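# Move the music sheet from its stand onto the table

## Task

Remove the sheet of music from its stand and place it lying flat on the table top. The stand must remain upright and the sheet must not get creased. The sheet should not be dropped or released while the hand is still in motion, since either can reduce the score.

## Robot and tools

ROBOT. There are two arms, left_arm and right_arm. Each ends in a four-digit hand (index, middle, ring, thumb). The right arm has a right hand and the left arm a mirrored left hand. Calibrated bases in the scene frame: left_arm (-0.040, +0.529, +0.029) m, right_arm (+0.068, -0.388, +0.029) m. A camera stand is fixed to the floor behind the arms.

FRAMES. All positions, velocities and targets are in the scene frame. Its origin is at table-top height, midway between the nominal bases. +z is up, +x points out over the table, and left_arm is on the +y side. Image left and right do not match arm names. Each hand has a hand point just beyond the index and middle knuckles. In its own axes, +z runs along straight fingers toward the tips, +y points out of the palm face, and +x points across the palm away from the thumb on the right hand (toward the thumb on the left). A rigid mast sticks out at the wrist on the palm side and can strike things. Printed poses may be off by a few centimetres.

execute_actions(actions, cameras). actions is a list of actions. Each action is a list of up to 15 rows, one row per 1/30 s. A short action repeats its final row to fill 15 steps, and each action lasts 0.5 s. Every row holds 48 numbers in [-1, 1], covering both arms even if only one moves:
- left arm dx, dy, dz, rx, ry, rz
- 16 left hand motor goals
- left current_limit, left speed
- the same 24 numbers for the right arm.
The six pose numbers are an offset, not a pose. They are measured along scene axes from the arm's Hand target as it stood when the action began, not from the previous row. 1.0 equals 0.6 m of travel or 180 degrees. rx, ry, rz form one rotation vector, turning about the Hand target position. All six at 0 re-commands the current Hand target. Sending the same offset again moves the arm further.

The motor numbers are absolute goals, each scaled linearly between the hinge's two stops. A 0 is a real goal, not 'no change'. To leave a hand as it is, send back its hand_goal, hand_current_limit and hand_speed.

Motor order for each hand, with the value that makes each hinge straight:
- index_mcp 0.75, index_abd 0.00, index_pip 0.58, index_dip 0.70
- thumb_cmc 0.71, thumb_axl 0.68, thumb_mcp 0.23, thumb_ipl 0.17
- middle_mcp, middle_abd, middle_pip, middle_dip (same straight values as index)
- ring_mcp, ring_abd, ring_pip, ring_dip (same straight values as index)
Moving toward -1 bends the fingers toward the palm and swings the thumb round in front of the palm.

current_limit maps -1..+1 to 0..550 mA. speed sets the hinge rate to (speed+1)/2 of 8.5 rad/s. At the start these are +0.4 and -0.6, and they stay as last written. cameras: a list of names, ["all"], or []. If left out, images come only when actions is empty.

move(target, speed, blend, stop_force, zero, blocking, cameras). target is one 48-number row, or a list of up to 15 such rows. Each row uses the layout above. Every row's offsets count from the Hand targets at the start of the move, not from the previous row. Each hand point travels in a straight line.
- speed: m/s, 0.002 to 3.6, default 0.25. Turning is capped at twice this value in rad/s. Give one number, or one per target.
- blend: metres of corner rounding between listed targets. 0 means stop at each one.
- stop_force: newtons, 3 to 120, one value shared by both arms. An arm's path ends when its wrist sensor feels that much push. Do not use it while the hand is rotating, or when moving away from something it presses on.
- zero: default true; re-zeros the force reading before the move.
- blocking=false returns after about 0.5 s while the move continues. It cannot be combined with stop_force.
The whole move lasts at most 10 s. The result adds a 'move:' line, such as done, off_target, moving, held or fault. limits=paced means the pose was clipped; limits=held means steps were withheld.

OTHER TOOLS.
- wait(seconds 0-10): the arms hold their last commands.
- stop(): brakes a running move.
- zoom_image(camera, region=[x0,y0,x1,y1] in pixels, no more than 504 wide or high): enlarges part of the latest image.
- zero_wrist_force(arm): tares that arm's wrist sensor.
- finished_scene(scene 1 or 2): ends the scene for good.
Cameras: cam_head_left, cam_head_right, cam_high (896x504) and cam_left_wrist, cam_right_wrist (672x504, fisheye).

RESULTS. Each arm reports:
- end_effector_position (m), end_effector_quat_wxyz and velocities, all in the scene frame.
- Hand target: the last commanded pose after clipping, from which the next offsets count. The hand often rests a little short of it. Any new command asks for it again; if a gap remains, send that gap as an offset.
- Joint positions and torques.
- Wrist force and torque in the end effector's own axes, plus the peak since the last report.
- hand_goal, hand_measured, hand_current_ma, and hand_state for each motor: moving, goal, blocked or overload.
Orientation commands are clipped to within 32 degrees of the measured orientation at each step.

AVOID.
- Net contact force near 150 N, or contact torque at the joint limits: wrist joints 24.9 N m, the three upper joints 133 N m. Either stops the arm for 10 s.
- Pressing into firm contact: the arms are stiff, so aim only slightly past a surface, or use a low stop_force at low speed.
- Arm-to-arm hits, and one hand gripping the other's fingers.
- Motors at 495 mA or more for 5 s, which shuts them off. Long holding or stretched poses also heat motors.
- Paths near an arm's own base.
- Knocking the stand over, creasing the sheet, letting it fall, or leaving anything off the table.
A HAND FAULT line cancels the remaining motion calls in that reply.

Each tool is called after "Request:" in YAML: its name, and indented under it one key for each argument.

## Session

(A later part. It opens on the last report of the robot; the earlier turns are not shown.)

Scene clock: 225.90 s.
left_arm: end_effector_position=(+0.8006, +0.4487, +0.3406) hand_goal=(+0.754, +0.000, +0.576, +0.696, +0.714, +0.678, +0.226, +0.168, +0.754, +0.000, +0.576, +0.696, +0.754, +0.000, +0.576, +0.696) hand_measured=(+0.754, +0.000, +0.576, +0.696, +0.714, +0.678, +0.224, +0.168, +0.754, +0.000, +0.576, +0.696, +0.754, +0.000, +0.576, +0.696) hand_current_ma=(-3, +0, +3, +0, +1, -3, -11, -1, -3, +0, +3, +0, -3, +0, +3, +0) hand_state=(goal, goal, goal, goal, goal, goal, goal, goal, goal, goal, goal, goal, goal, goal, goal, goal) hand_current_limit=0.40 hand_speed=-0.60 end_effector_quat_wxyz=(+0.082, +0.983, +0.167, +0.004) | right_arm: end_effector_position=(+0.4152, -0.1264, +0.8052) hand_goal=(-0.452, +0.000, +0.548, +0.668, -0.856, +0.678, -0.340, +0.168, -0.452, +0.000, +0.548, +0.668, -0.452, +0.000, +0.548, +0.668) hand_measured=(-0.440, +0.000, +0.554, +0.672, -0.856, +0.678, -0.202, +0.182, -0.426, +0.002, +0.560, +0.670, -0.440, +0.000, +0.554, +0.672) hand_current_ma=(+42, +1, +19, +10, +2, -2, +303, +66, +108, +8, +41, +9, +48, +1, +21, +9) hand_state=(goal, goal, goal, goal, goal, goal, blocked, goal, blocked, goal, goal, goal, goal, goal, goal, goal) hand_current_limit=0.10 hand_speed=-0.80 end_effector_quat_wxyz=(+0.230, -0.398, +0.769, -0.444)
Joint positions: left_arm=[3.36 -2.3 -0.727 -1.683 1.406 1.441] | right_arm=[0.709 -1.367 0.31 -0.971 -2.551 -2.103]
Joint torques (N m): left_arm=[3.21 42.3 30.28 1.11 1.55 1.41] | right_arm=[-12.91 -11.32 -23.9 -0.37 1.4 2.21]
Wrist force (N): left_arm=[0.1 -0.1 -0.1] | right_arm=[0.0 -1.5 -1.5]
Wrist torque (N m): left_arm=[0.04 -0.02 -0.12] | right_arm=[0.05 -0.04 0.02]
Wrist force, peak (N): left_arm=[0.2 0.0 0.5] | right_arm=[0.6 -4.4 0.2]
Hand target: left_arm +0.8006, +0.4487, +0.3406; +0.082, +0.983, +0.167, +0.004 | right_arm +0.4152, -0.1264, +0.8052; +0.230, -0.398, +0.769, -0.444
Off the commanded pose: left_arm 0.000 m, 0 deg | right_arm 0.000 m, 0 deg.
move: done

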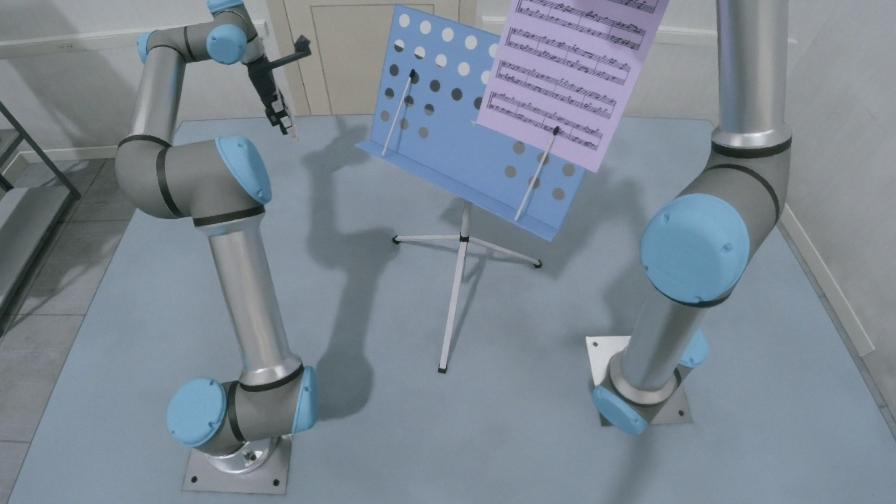

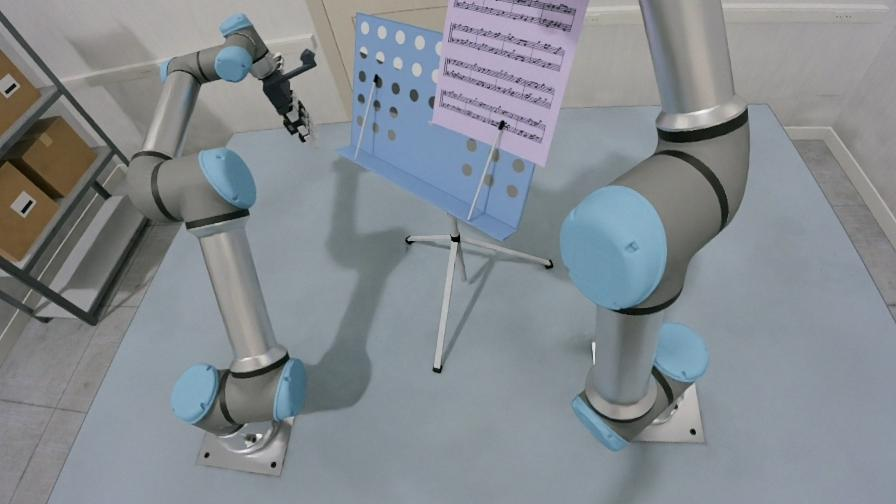

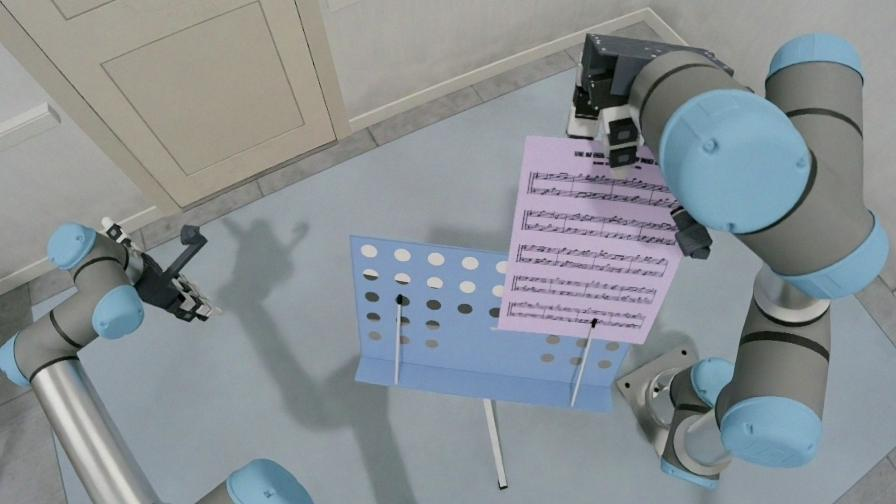

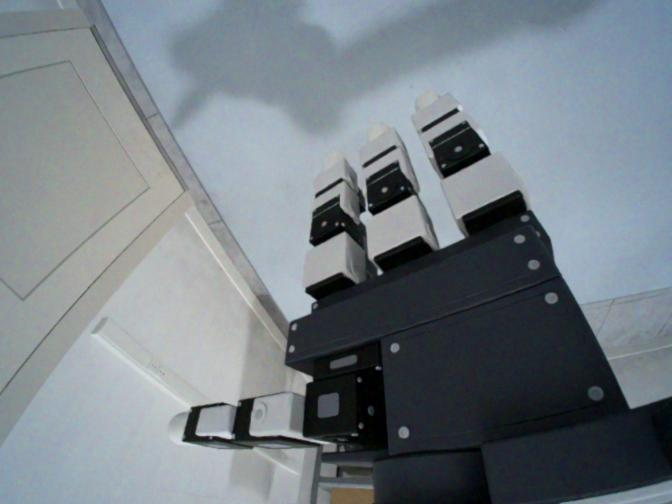

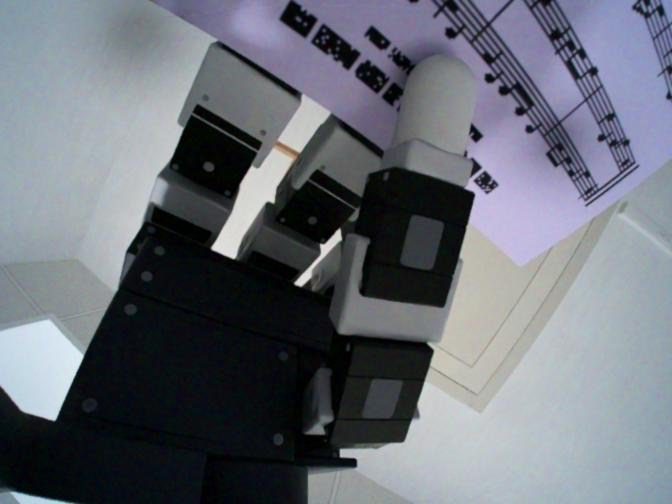

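Request:
move:
  target:
    - [0,0,0,0,0,0,0.754,0.0,0.576,0.696,0.714,0.678,0.226,0.168,0.754,0.0,0.576,0.696,0.754,0.0,0.576,0.696,0.4,-0.6,-0.0257,-0.0838,0.0477,0,0,0,-0.452,0,0.547,0.667,-0.857,0.677,-0.34,0.168,-0.452,0,0.547,0.667,-0.452,0,0.547,0.667,0.1,-0.8]
    - [0,0,0,0,0,0,0.754,0.0,0.576,0.696,0.714,0.678,0.226,0.168,0.754,0.0,0.576,0.696,0.754,0.0,0.576,0.696,0.4,-0.6,-0.1403,-0.0435,0.1215,-0.0482,-0.068,0,-0.452,0,0.547,0.667,-0.857,0.677,-0.34,0.168,-0.452,0,0.547,0.667,-0.452,0,0.547,0.667,0.1,-0.8]
  speed: 0.06
  blend: 0.01
  cameras: ["cam_head_left","cam_head_right","cam_high","cam_right_wrist"]

Request:
zoom_image:
  camera: "cam_head_left"
  region: [440, 0, 700, 250]

Scene clock: 406.07 s.
left_arm: end_effector_position=(+0.8006, +0.4487, +0.3406) hand_goal=(+0.754, +0.000, +0.576, +0.696, +0.714, +0.678, +0.226, +0.168, +0.754, +0.000, +0.576, +0.696, +0.754, +0.000, +0.576, +0.696) hand_measured=(+0.754, +0.000, +0.576, +0.696, +0.714, +0.678, +0.224, +0.168, +0.754, +0.000, +0.576, +0.696, +0.754, +0.000, +0.576, +0.696) hand_current_ma=(-3, +0, +3, +0, +1, -3, -11, -1, -3, +0, +3, +0, -3, +0, +3, +0) hand_state=(goal, goal, goal, goal, goal, goal, goal, goal, goal, goal, goal, goal, goal, goal, goal, goal) hand_current_limit=0.40 hand_speed=-0.60 end_effector_quat_wxyz=(+0.082, +0.983, +0.167, +0.004) | right_arm: end_effector_position=(+0.3669, -0.1652, +0.8550) hand_goal=(-0.452, +0.000, +0.548, +0.668, -0.856, +0.678, -0.340, +0.168, -0.452, +0.000, +0.548, +0.668, -0.452, +0.000, +0.548, +0.668) hand_measured=(-0.444, +0.000, +0.554, +0.672, -0.854, +0.678, -0.214, +0.182, -0.418, +0.004, +0.566, +0.672, -0.440, +0.000, +0.554, +0.672) hand_current_ma=(+31, +1, +18, +10, +9, -2, +303, +66, +145, +8, +61, +10, +42, +1, +21, +9) hand_state=(goal, goal, goal, goal, goal, goal, blocked, goal, blocked, goal, goal, goal, goal, goal, goal, goal) hand_current_limit=0.10 hand_speed=-0.80 end_effector_quat_wxyz=(+0.257, -0.383, +0.739, -0.491)
Joint positions: left_arm=[3.36 -2.3 -0.727 -1.683 1.406 1.441] | right_arm=[0.777 -1.386 0.186 -0.861 -2.69 -2.101]
Joint torques (N m): left_arm=[1.66 41.6 30.54 1.15 1.75 1.36] | right_arm=[-13.61 -27.56 -3.74 -3.97 1.45 -1.59]
Wrist force (N): left_arm=[0.4 -0.2 0.2] | right_arm=[0.0 -2.0 -0.6]
Wrist torque (N m): left_arm=[-0.01 -0.05 -0.10] | right_arm=[-0.06 -0.06 0.16]
Wrist force, peak (N): left_arm=[0.0 -0.6 0.1] | right_arm=[0.4 -1.3 -2.1]
Hand target: left_arm +0.8006, +0.4487, +0.3406; +0.082, +0.983, +0.167, +0.004 | right_arm +0.3669, -0.1652, +0.8550; +0.257, -0.383, +0.739, -0.491 (not the last commanded pose)
Off the commanded pose: left_arm 0.000 m, 0 deg | right_arm 0.044 m, 8 deg.
move: held (right_arm; a check stopped the path); path passed 1 of 2 targets; limits=held
pose unreachable (right arm): on one or more control steps of this call, first in action 0 (counted from 0), this arm could not follow its commanded pose, so it was not sent that pose on those steps. It may still have moved: this result reports where it is.
cause: moving toward the commanded pose would bring two parts of the arm too close to each other (joints 4 (wrist 1) to 6 (wrist 3) lie between them).
Images, in order (width x height): cam_head_left 896x504, cam_head_right 896x504, cam_high 896x504, cam_right_wrist 672x504.

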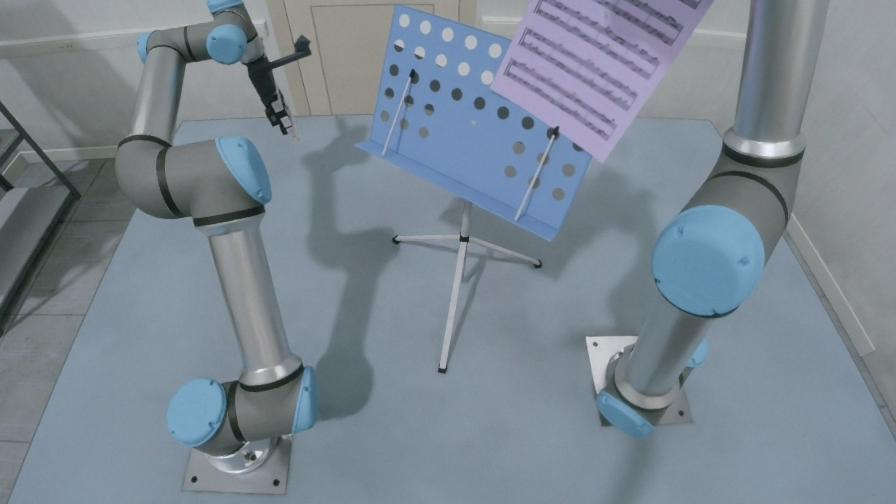

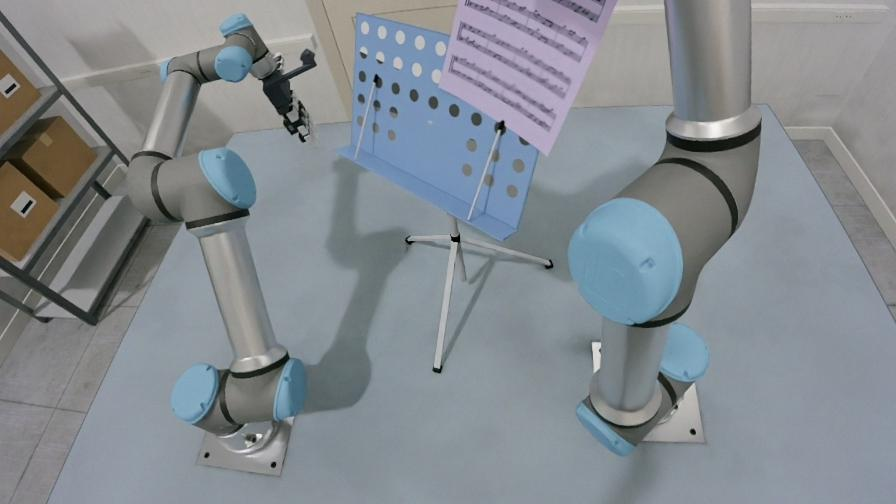

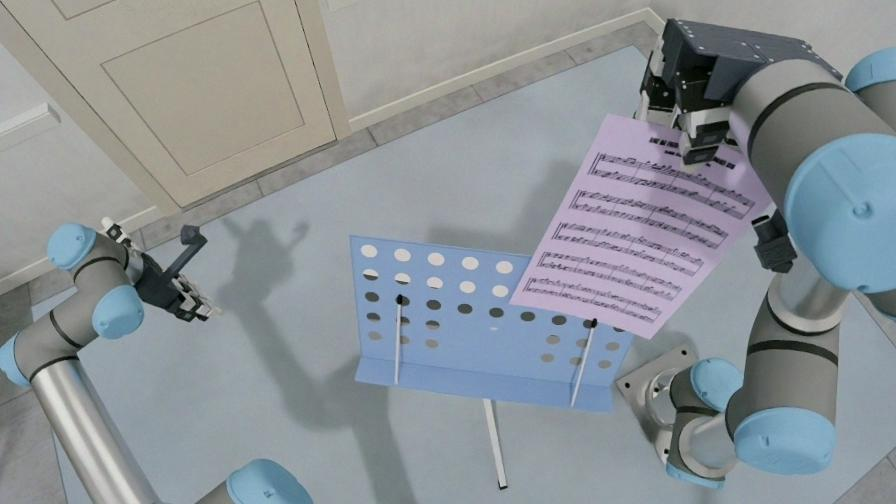

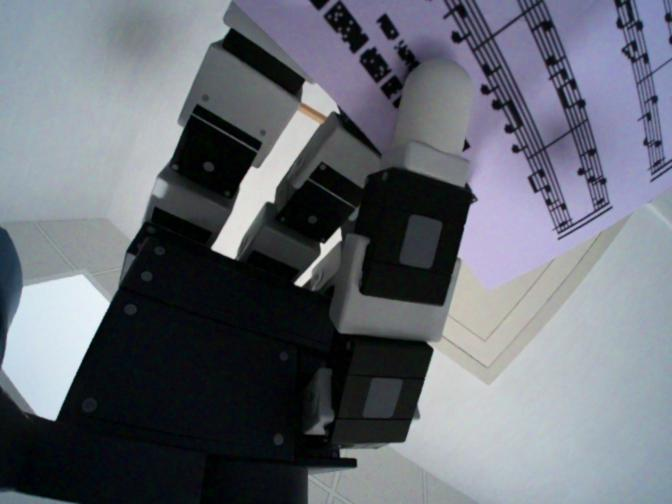

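Scaled by 1.938 from the camera's 896x504 image, which has a finer 1280x720 frame.

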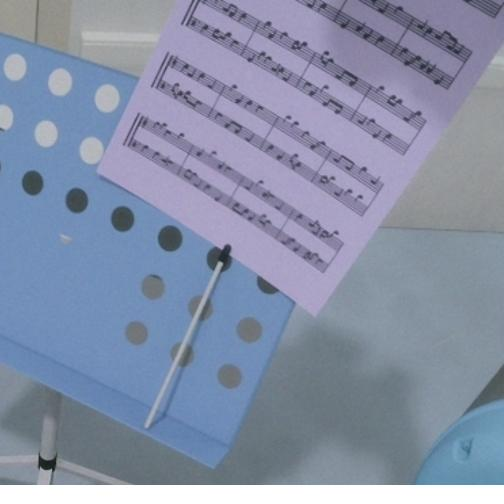

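Request:
move:
  target: [0,0,0,0,0,0,0.754,0.0,0.576,0.696,0.714,0.678,0.226,0.168,0.754,0.0,0.576,0.696,0.754,0.0,0.576,0.696,0.4,-0.6,-0.0925,0.0075,0.0028,-0.0057,-0.0141,0.1947,-0.452,0,0.547,0.667,-0.857,0.677,-0.34,0.168,-0.452,0,0.547,0.667,-0.452,0,0.547,0.667,0.1,-0.8]
  speed: 0.12
  cameras: ["cam_head_left","cam_head_right","cam_high"]

Scene clock: 517.60 s.
left_arm: end_effector_position=(+0.8006, +0.4487, +0.3406) hand_goal=(+0.754, +0.000, +0.576, +0.696, +0.714, +0.678, +0.226, +0.168, +0.754, +0.000, +0.576, +0.696, +0.754, +0.000, +0.576, +0.696) hand_measured=(+0.754, +0.000, +0.576, +0.696, +0.714, +0.678, +0.224, +0.168, +0.754, +0.000, +0.576, +0.696, +0.754, +0.000, +0.576, +0.696) hand_current_ma=(-3, +0, +3, +0, +1, -3, -11, -1, -3, +0, +3, +0, -3, +0, +3, +0) hand_state=(goal, goal, goal, goal, goal, goal, goal, goal, goal, goal, goal, goal, goal, goal, goal, goal) hand_current_limit=0.40 hand_speed=-0.60 end_effector_quat_wxyz=(+0.082, +0.983, +0.167, +0.004) | right_arm: end_effector_position=(+0.3114, -0.1607, +0.8567) hand_goal=(-0.452, +0.000, +0.548, +0.668, -0.856, +0.678, -0.340, +0.168, -0.452, +0.000, +0.548, +0.668, -0.452, +0.000, +0.548, +0.668) hand_measured=(-0.444, +0.000, +0.554, +0.672, -0.854, +0.678, -0.218, +0.182, -0.414, +0.006, +0.566, +0.674, -0.440, +0.000, +0.554, +0.672) hand_current_ma=(+31, +1, +18, +10, +9, -2, +302, +66, +155, +18, +69, +17, +42, +1, +21, +9) hand_state=(goal, goal, goal, goal, goal, goal, blocked, goal, blocked, goal, goal, goal, goal, goal, goal, goal) hand_current_limit=0.10 hand_speed=-0.80 end_effector_quat_wxyz=(-0.406, +0.579, -0.579, +0.406)
Joint positions: left_arm=[3.36 -2.3 -0.727 -1.683 1.406 1.441] | right_arm=[0.659 -1.816 0.862 -1.769 -2.147 -2.903]
Joint torques (N m): left_arm=[-0.64 41.34 30.12 1.16 1.73 1.4] | right_arm=[-12.89 -13.88 -7.9 -3.93 2.3 -1.65]
Wrist force (N): left_arm=[0.0 0.1 0.3] | right_arm=[0.2 -1.4 -0.2]
Wrist torque (N m): left_arm=[0.05 0.00 -0.14] | right_arm=[-0.08 -0.13 0.25]
Wrist force, peak (N): left_arm=[0.5 -0.1 0.4] | right_arm=[0.5 -2.5 -1.1]
Hand target: left_arm +0.8006, +0.4487, +0.3406; +0.082, +0.983, +0.167, +0.004 | right_arm +0.3114, -0.1607, +0.8567; -0.406, +0.579, -0.579, +0.406
Off the commanded pose: left_arm 0.000 m, 0 deg | right_arm 0.000 m, 0 deg.
move: done
Images, in order (width x height): cam_head_left 896x504, cam_head_right 896x504, cam_high 896x504.

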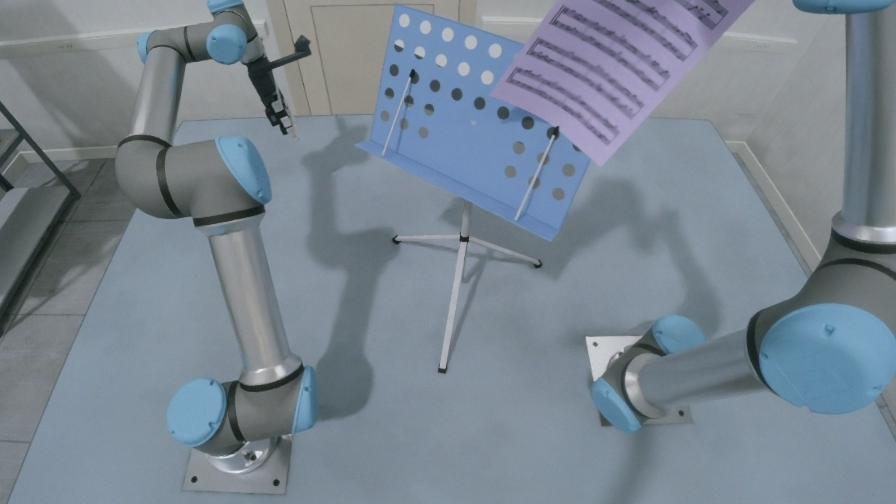

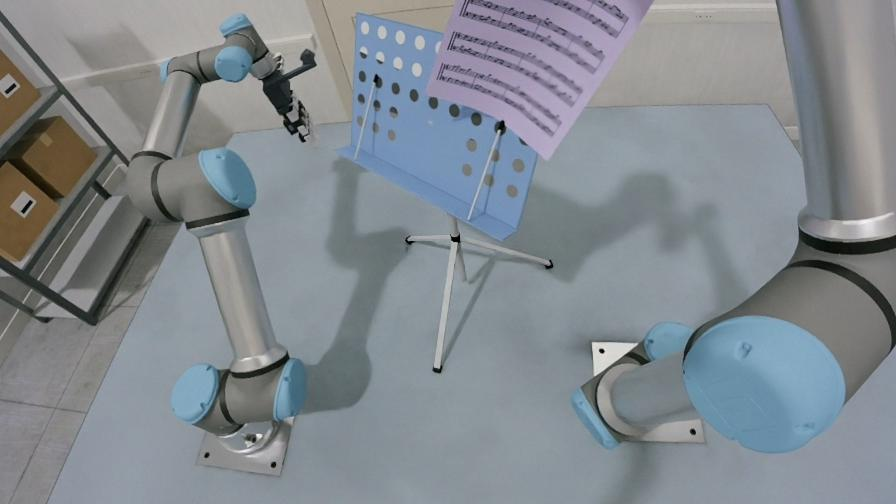

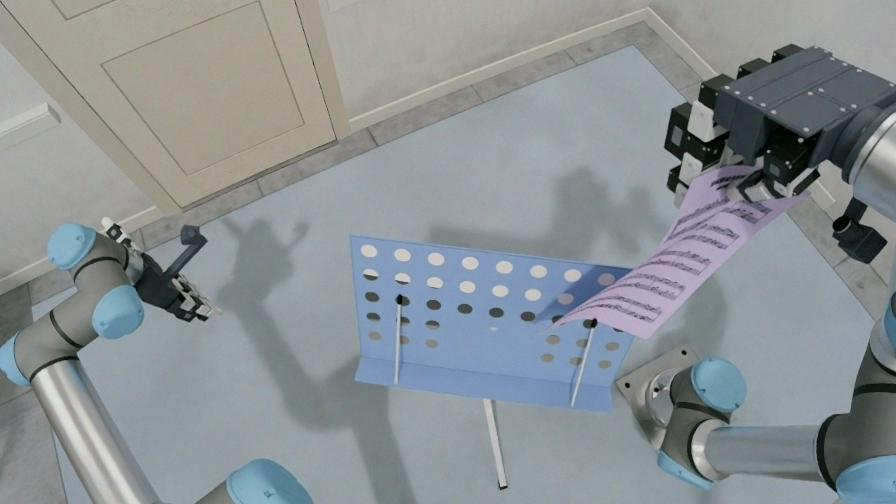

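Request:
move:
  target:
    - [0,0,0,0,0,0,0.754,0.0,0.576,0.696,0.714,0.678,0.226,0.168,0.754,0.0,0.576,0.696,0.754,0.0,0.576,0.696,0.4,-0.6,0,0,0.083,0,0,0,-0.452,0,0.547,0.667,-0.857,0.677,-0.34,0.168,-0.452,0,0.547,0.667,-0.452,0,0.547,0.667,0.1,-0.8]
    - [0,0,0,0,0,0,0.754,0.0,0.576,0.696,0.714,0.678,0.226,0.168,0.754,0.0,0.576,0.696,0.754,0.0,0.576,0.696,0.4,-0.6,-0.102,-0.032,0.272,0,-0.111,0,-0.452,0,0.547,0.667,-0.857,0.677,-0.34,0.168,-0.452,0,0.547,0.667,-0.452,0,0.547,0.667,0.1,-0.8]
  speed: [0.05,0.12]
  blend: 0.01
  cameras: ["all"]

Scene clock: 531.13 s.
left_arm: end_effector_position=(+0.8006, +0.4487, +0.3406) hand_goal=(+0.754, +0.000, +0.576, +0.696, +0.714, +0.678, +0.226, +0.168, +0.754, +0.000, +0.576, +0.696, +0.754, +0.000, +0.576, +0.696) hand_measured=(+0.754, +0.000, +0.576, +0.696, +0.714, +0.678, +0.224, +0.168, +0.754, +0.000, +0.576, +0.696, +0.754, +0.000, +0.576, +0.696) hand_current_ma=(-3, +0, +3, +0, +1, -3, -11, -1, -3, +0, +3, +0, -3, +0, +3, +0) hand_state=(goal, goal, goal, goal, goal, goal, goal, goal, goal, goal, goal, goal, goal, goal, goal, goal) hand_current_limit=0.40 hand_speed=-0.60 end_effector_quat_wxyz=(+0.082, +0.983, +0.167, +0.004) | right_arm: end_effector_position=(+0.2975, -0.1654, +0.9315) hand_goal=(-0.452, +0.000, +0.548, +0.668, -0.856, +0.678, -0.340, +0.168, -0.452, +0.000, +0.548, +0.668, -0.452, +0.000, +0.548, +0.668) hand_measured=(-0.446, +0.000, +0.554, +0.672, -0.854, +0.678, -0.220, +0.182, -0.414, +0.004, +0.566, +0.674, -0.446, +0.000, +0.554, +0.672) hand_current_ma=(+21, +1, +16, +10, +8, -2, +302, +66, +155, +10, +69, +17, +24, +1, +18, +9) hand_state=(goal, goal, goal, goal, goal, goal, blocked, goal, blocked, goal, goal, goal, goal, goal, goal, goal) hand_current_limit=0.10 hand_speed=-0.80 end_effector_quat_wxyz=(-0.429, +0.563, -0.562, +0.427)
Joint positions: left_arm=[3.36 -2.3 -0.727 -1.683 1.406 1.441] | right_arm=[0.732 -1.635 0.44 -1.604 -2.23 -2.923]
Joint torques (N m): left_arm=[-3.05 41.57 30.36 1.09 1.67 1.31] | right_arm=[-14.76 -15.71 -1.4 0.13 1.96 2.25]
Wrist force (N): left_arm=[-0.1 0.0 0.0] | right_arm=[0.8 -1.6 -0.6]
Wrist torque (N m): left_arm=[0.03 0.01 -0.13] | right_arm=[-0.06 -0.14 0.09]
Wrist force, peak (N): left_arm=[0.3 -0.3 0.5] | right_arm=[2.0 -2.8 -2.8]
Hand target: left_arm +0.8006, +0.4487, +0.3406; +0.082, +0.983, +0.167, +0.004 | right_arm +0.2975, -0.1654, +0.9315; -0.429, +0.563, -0.563, +0.427 (not the last commanded pose)
Off the commanded pose: left_arm 0.000 m, 0 deg | right_arm 0.101 m, 15 deg.
move: held (right_arm; a check stopped the path); path passed 1 of 2 targets; limits=held
pose unreachable (right arm): on one or more control steps of this call, first in action 0 (counted from 0), this arm could not follow its commanded pose, so it was not sent that pose on those steps. It may still have moved: this result reports where it is.
cause: moving toward the commanded pose would bring two parts of the arm too close to each other (joints 4 (wrist 1) to 6 (wrist 3) lie between them).

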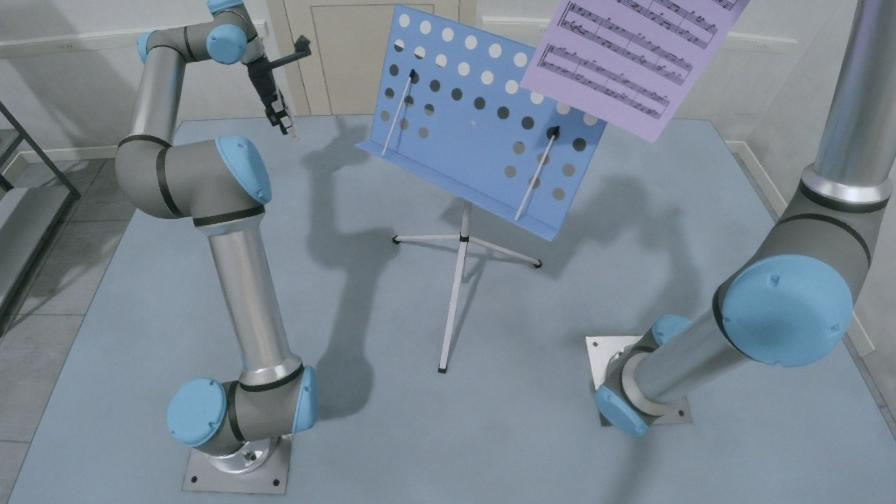

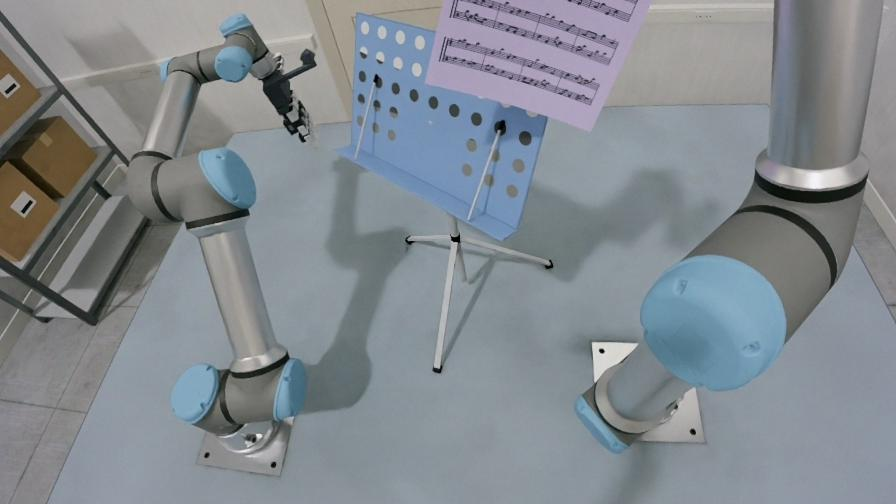

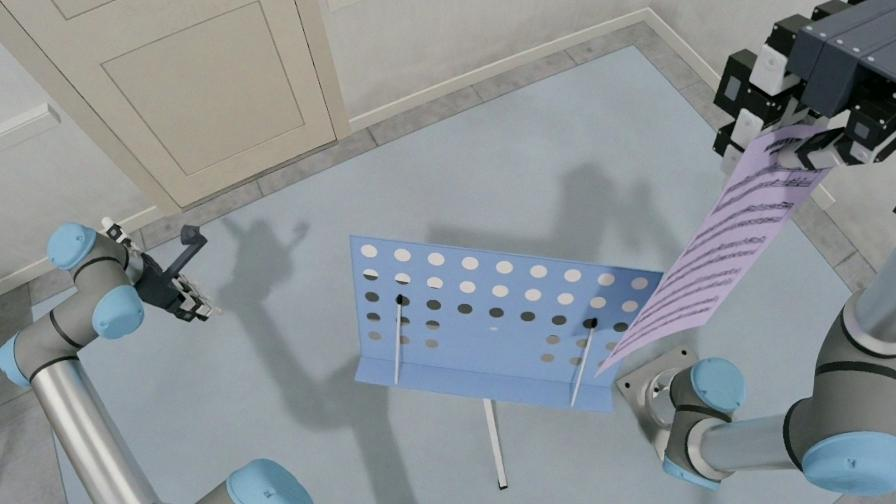

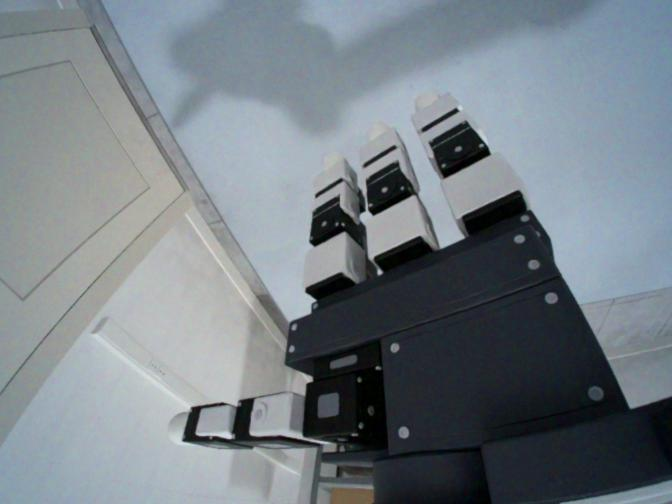

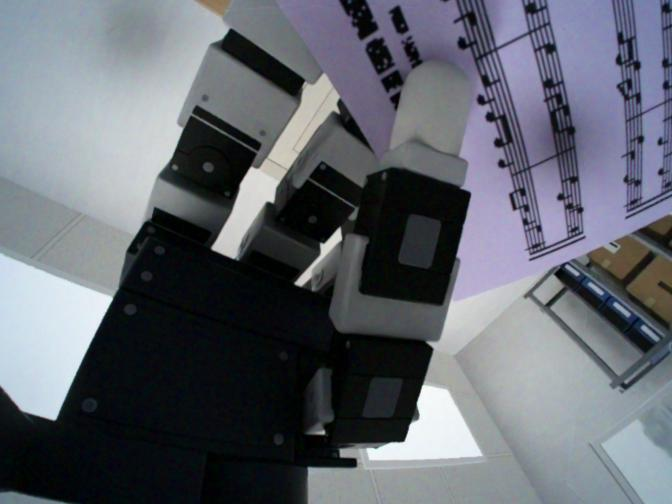

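Request:
move:
  target: [0,0,0,0,0,0,0.754,0.0,0.576,0.696,0.714,0.678,0.226,0.168,0.754,0.0,0.576,0.696,0.754,0.0,0.576,0.696,0.4,-0.6,0.0117,0.08,0.0267,0.321,0.001,-0.0885,-0.452,0,0.547,0.667,-0.857,0.677,-0.34,0.168,-0.452,0,0.547,0.667,-0.452,0,0.547,0.667,0.1,-0.8]
  speed: 0.2
  cameras: ["cam_head_left","cam_head_right","cam_high","cam_right_wrist"]

Scene clock: 618.07 s.
left_arm: end_effector_position=(+0.8006, +0.4487, +0.3406) hand_goal=(+0.754, +0.000, +0.576, +0.696, +0.714, +0.678, +0.226, +0.168, +0.754, +0.000, +0.576, +0.696, +0.754, +0.000, +0.576, +0.696) hand_measured=(+0.754, +0.000, +0.576, +0.696, +0.714, +0.678, +0.224, +0.168, +0.754, +0.000, +0.576, +0.696, +0.754, +0.000, +0.576, +0.696) hand_current_ma=(-3, +0, +3, +0, +1, -3, -11, -1, -3, +0, +3, +0, -3, +0, +3, +0) hand_state=(goal, goal, goal, goal, goal, goal, goal, goal, goal, goal, goal, goal, goal, goal, goal, goal) hand_current_limit=0.40 hand_speed=-0.60 end_effector_quat_wxyz=(+0.082, +0.983, +0.167, +0.004) | right_arm: end_effector_position=(+0.3045, -0.1174, +0.9475) hand_goal=(-0.452, +0.000, +0.548, +0.668, -0.856, +0.678, -0.340, +0.168, -0.452, +0.000, +0.548, +0.668, -0.452, +0.000, +0.548, +0.668) hand_measured=(-0.446, +0.000, +0.554, +0.672, -0.856, +0.678, -0.220, +0.182, -0.414, +0.000, +0.566, +0.674, -0.446, -0.002, +0.554, +0.672) hand_current_ma=(+21, -1, +16, +10, +0, -2, +302, +68, +155, -1, +69, +17, +24, -3, +18, +9) hand_state=(goal, goal, goal, goal, goal, goal, blocked, goal, blocked, goal, goal, goal, goal, goal, goal, goal) hand_current_limit=0.10 hand_speed=-0.80 end_effector_quat_wxyz=(+0.586, -0.207, +0.768, -0.155)
Joint positions: left_arm=[3.36 -2.3 -0.727 -1.683 1.406 1.441] | right_arm=[0.693 -1.831 0.813 -1.79 -2.193 -1.894]
Joint torques (N m): left_arm=[-5.36 41.89 30.03 1.18 1.88 1.29] | right_arm=[11.14 -10.88 -5.72 -3.87 -2.05 2.51]
Wrist force (N): left_arm=[0.0 -0.4 0.0] | right_arm=[-0.3 -1.4 0.3]
Wrist torque (N m): left_arm=[0.00 0.00 -0.12] | right_arm=[-0.16 -0.08 -0.14]
Wrist force, peak (N): left_arm=[0.7 -0.1 0.0] | right_arm=[0.6 -2.3 -0.8]
Hand target: left_arm +0.8006, +0.4487, +0.3406; +0.082, +0.983, +0.167, +0.004 | right_arm +0.3045, -0.1174, +0.9475; +0.586, -0.207, +0.768, -0.155
Off the commanded pose: left_arm 0.000 m, 0 deg | right_arm 0.000 m, 0 deg.
move: done
Images, in order (width x height): cam_head_left 896x504, cam_head_right 896x504, cam_high 896x504, cam_right_wrist 672x504.

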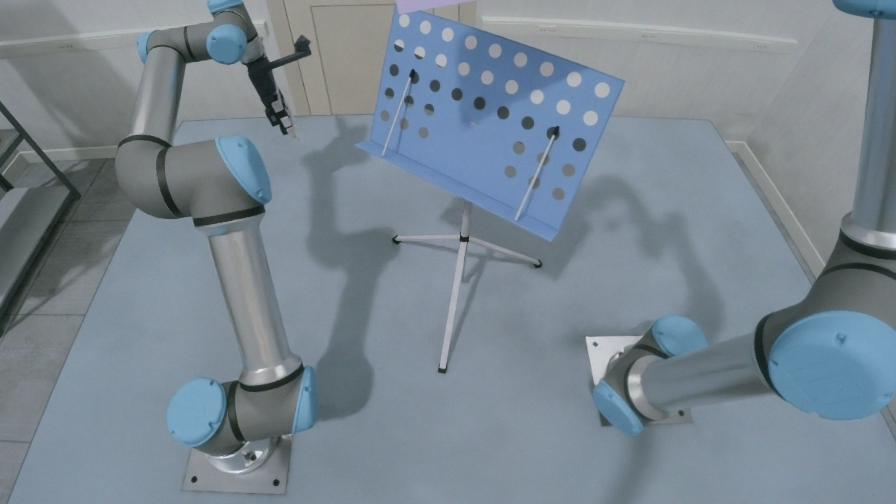

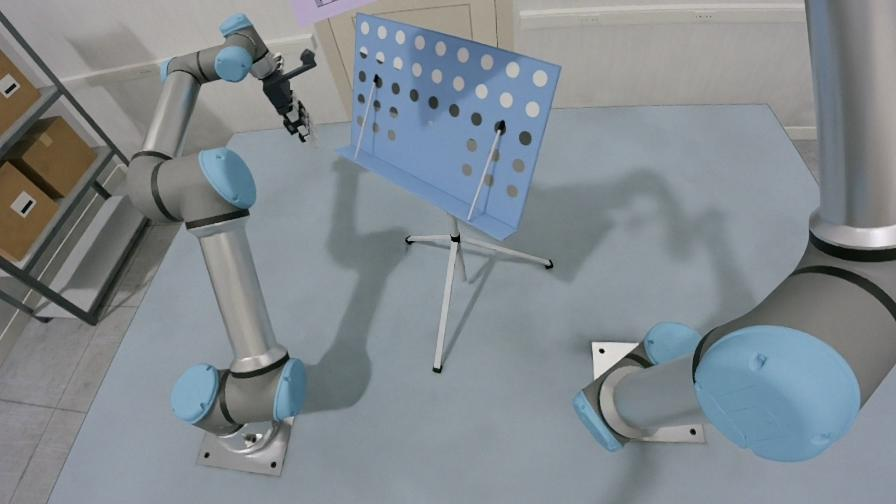

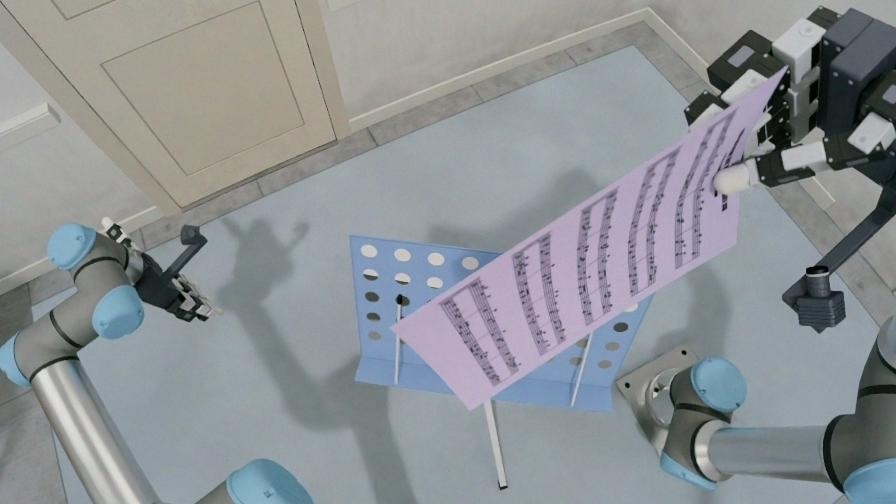

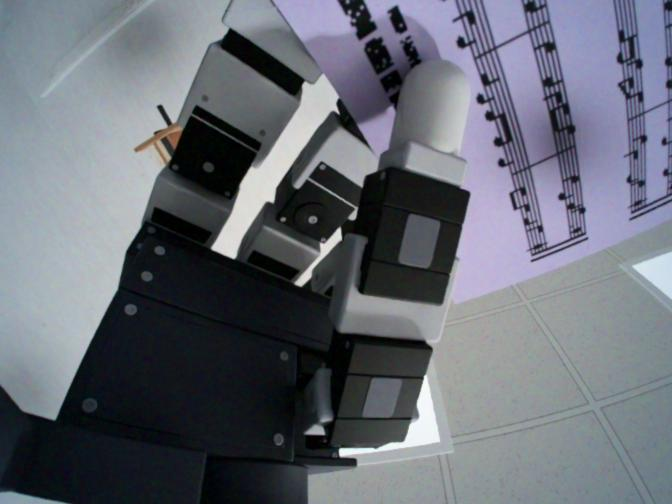

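Request:
move:
  target:
    - [0,0,0,0,0,0,0.754,0.0,0.576,0.696,0.714,0.678,0.226,0.168,0.754,0.0,0.576,0.696,0.754,0.0,0.576,0.696,0.4,-0.6,0.1925,-0.004,0.021,0,0,0,-0.452,0,0.547,0.667,-0.857,0.677,-0.34,0.168,-0.452,0,0.547,0.667,-0.452,0,0.547,0.667,0.1,-0.8]
    - [0,0,0,0,0,0,0.754,0.0,0.576,0.696,0.714,0.678,0.226,0.168,0.754,0.0,0.576,0.696,0.754,0.0,0.576,0.696,0.4,-0.6,0.3925,-0.071,-0.029,0,0,0,-0.452,0,0.547,0.667,-0.857,0.677,-0.34,0.168,-0.452,0,0.547,0.667,-0.452,0,0.547,0.667,0.1,-0.8]
    - [0,0,0,0,0,0,0.754,0.0,0.576,0.696,0.714,0.678,0.226,0.168,0.754,0.0,0.576,0.696,0.754,0.0,0.576,0.696,0.4,-0.6,0.526,-0.254,-0.246,0,0,0,-0.452,0,0.547,0.667,-0.857,0.677,-0.34,0.168,-0.452,0,0.547,0.667,-0.452,0,0.547,0.667,0.1,-0.8]
  speed: 0.15
  blend: 0.03
  cameras: ["cam_head_left","cam_head_right","cam_high","cam_right_wrist"]

Scene clock: 662.17 s.
left_arm: end_effector_position=(+0.8006, +0.4487, +0.3406) hand_goal=(+0.754, +0.000, +0.576, +0.696, +0.714, +0.678, +0.226, +0.168, +0.754, +0.000, +0.576, +0.696, +0.754, +0.000, +0.576, +0.696) hand_measured=(+0.754, +0.000, +0.576, +0.696, +0.714, +0.678, +0.224, +0.168, +0.754, +0.000, +0.576, +0.696, +0.754, +0.000, +0.576, +0.696) hand_current_ma=(-3, +0, +3, +0, +1, -3, -11, -1, -3, +0, +3, +0, -3, +0, +3, +0) hand_state=(goal, goal, goal, goal, goal, goal, goal, goal, goal, goal, goal, goal, goal, goal, goal, goal) hand_current_limit=0.40 hand_speed=-0.60 end_effector_quat_wxyz=(+0.082, +0.983, +0.167, +0.004) | right_arm: end_effector_position=(+0.6200, -0.2698, +0.8000) hand_goal=(-0.452, +0.000, +0.548, +0.668, -0.856, +0.678, -0.340, +0.168, -0.452, +0.000, +0.548, +0.668, -0.452, +0.000, +0.548, +0.668) hand_measured=(-0.446, +0.000, +0.554, +0.672, -0.856, +0.678, -0.220, +0.182, -0.414, -0.002, +0.566, +0.674, -0.446, -0.002, +0.554, +0.672) hand_current_ma=(+21, -2, +16, +10, -1, -2, +302, +68, +155, -3, +69, +17, +24, -4, +18, +9) hand_state=(goal, goal, goal, goal, goal, goal, blocked, goal, blocked, goal, goal, goal, goal, goal, goal, goal) hand_current_limit=0.10 hand_speed=-0.80 end_effector_quat_wxyz=(+0.586, -0.207, +0.768, -0.155)
Joint positions: left_arm=[3.36 -2.3 -0.727 -1.683 1.406 1.441] | right_arm=[-0.269 -1.729 1.264 -2.395 -1.269 -2.179]
Joint torques (N m): left_arm=[-5.28 42.12 30.68 1.24 1.75 1.37] | right_arm=[-12.98 -3.97 -15.29 -4 2.63 -1.36]
Wrist force (N): left_arm=[0.2 -0.1 0.1] | right_arm=[-0.2 -1.4 0.0]
Wrist torque (N m): left_arm=[0.02 -0.03 -0.11] | right_arm=[-0.12 -0.08 0.00]
Wrist force, peak (N): left_arm=[0.3 -0.6 0.3] | right_arm=[0.7 -1.9 0.7]
Hand target: left_arm +0.8006, +0.4487, +0.3406; +0.082, +0.983, +0.167, +0.004 | right_arm +0.6201, -0.2698, +0.7999; +0.586, -0.207, +0.768, -0.155
Off the commanded pose: left_arm 0.000 m, 0 deg | right_arm 0.000 m, 0 deg.
move: done
Images, in order (width x height): cam_head_left 896x504, cam_head_right 896x504, cam_high 896x504, cam_right_wrist 672x504.

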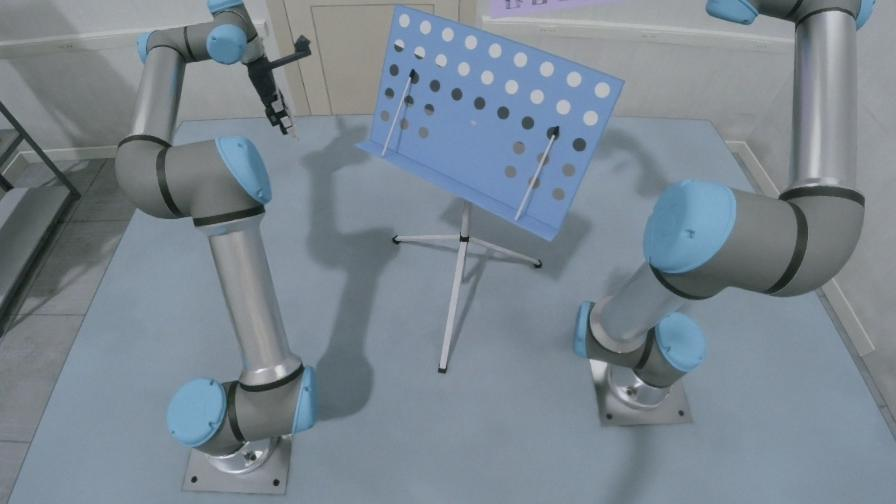

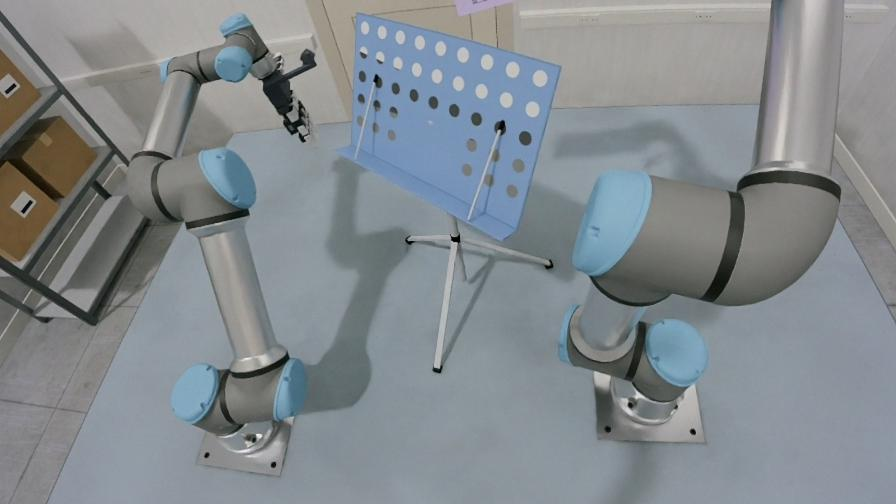

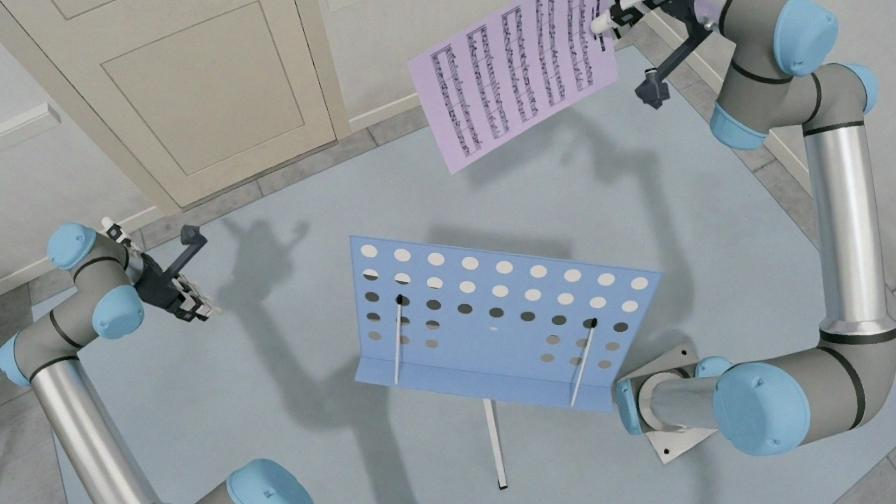

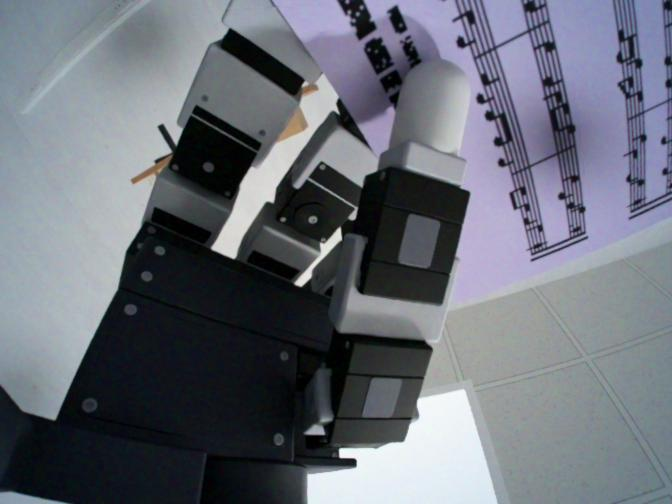

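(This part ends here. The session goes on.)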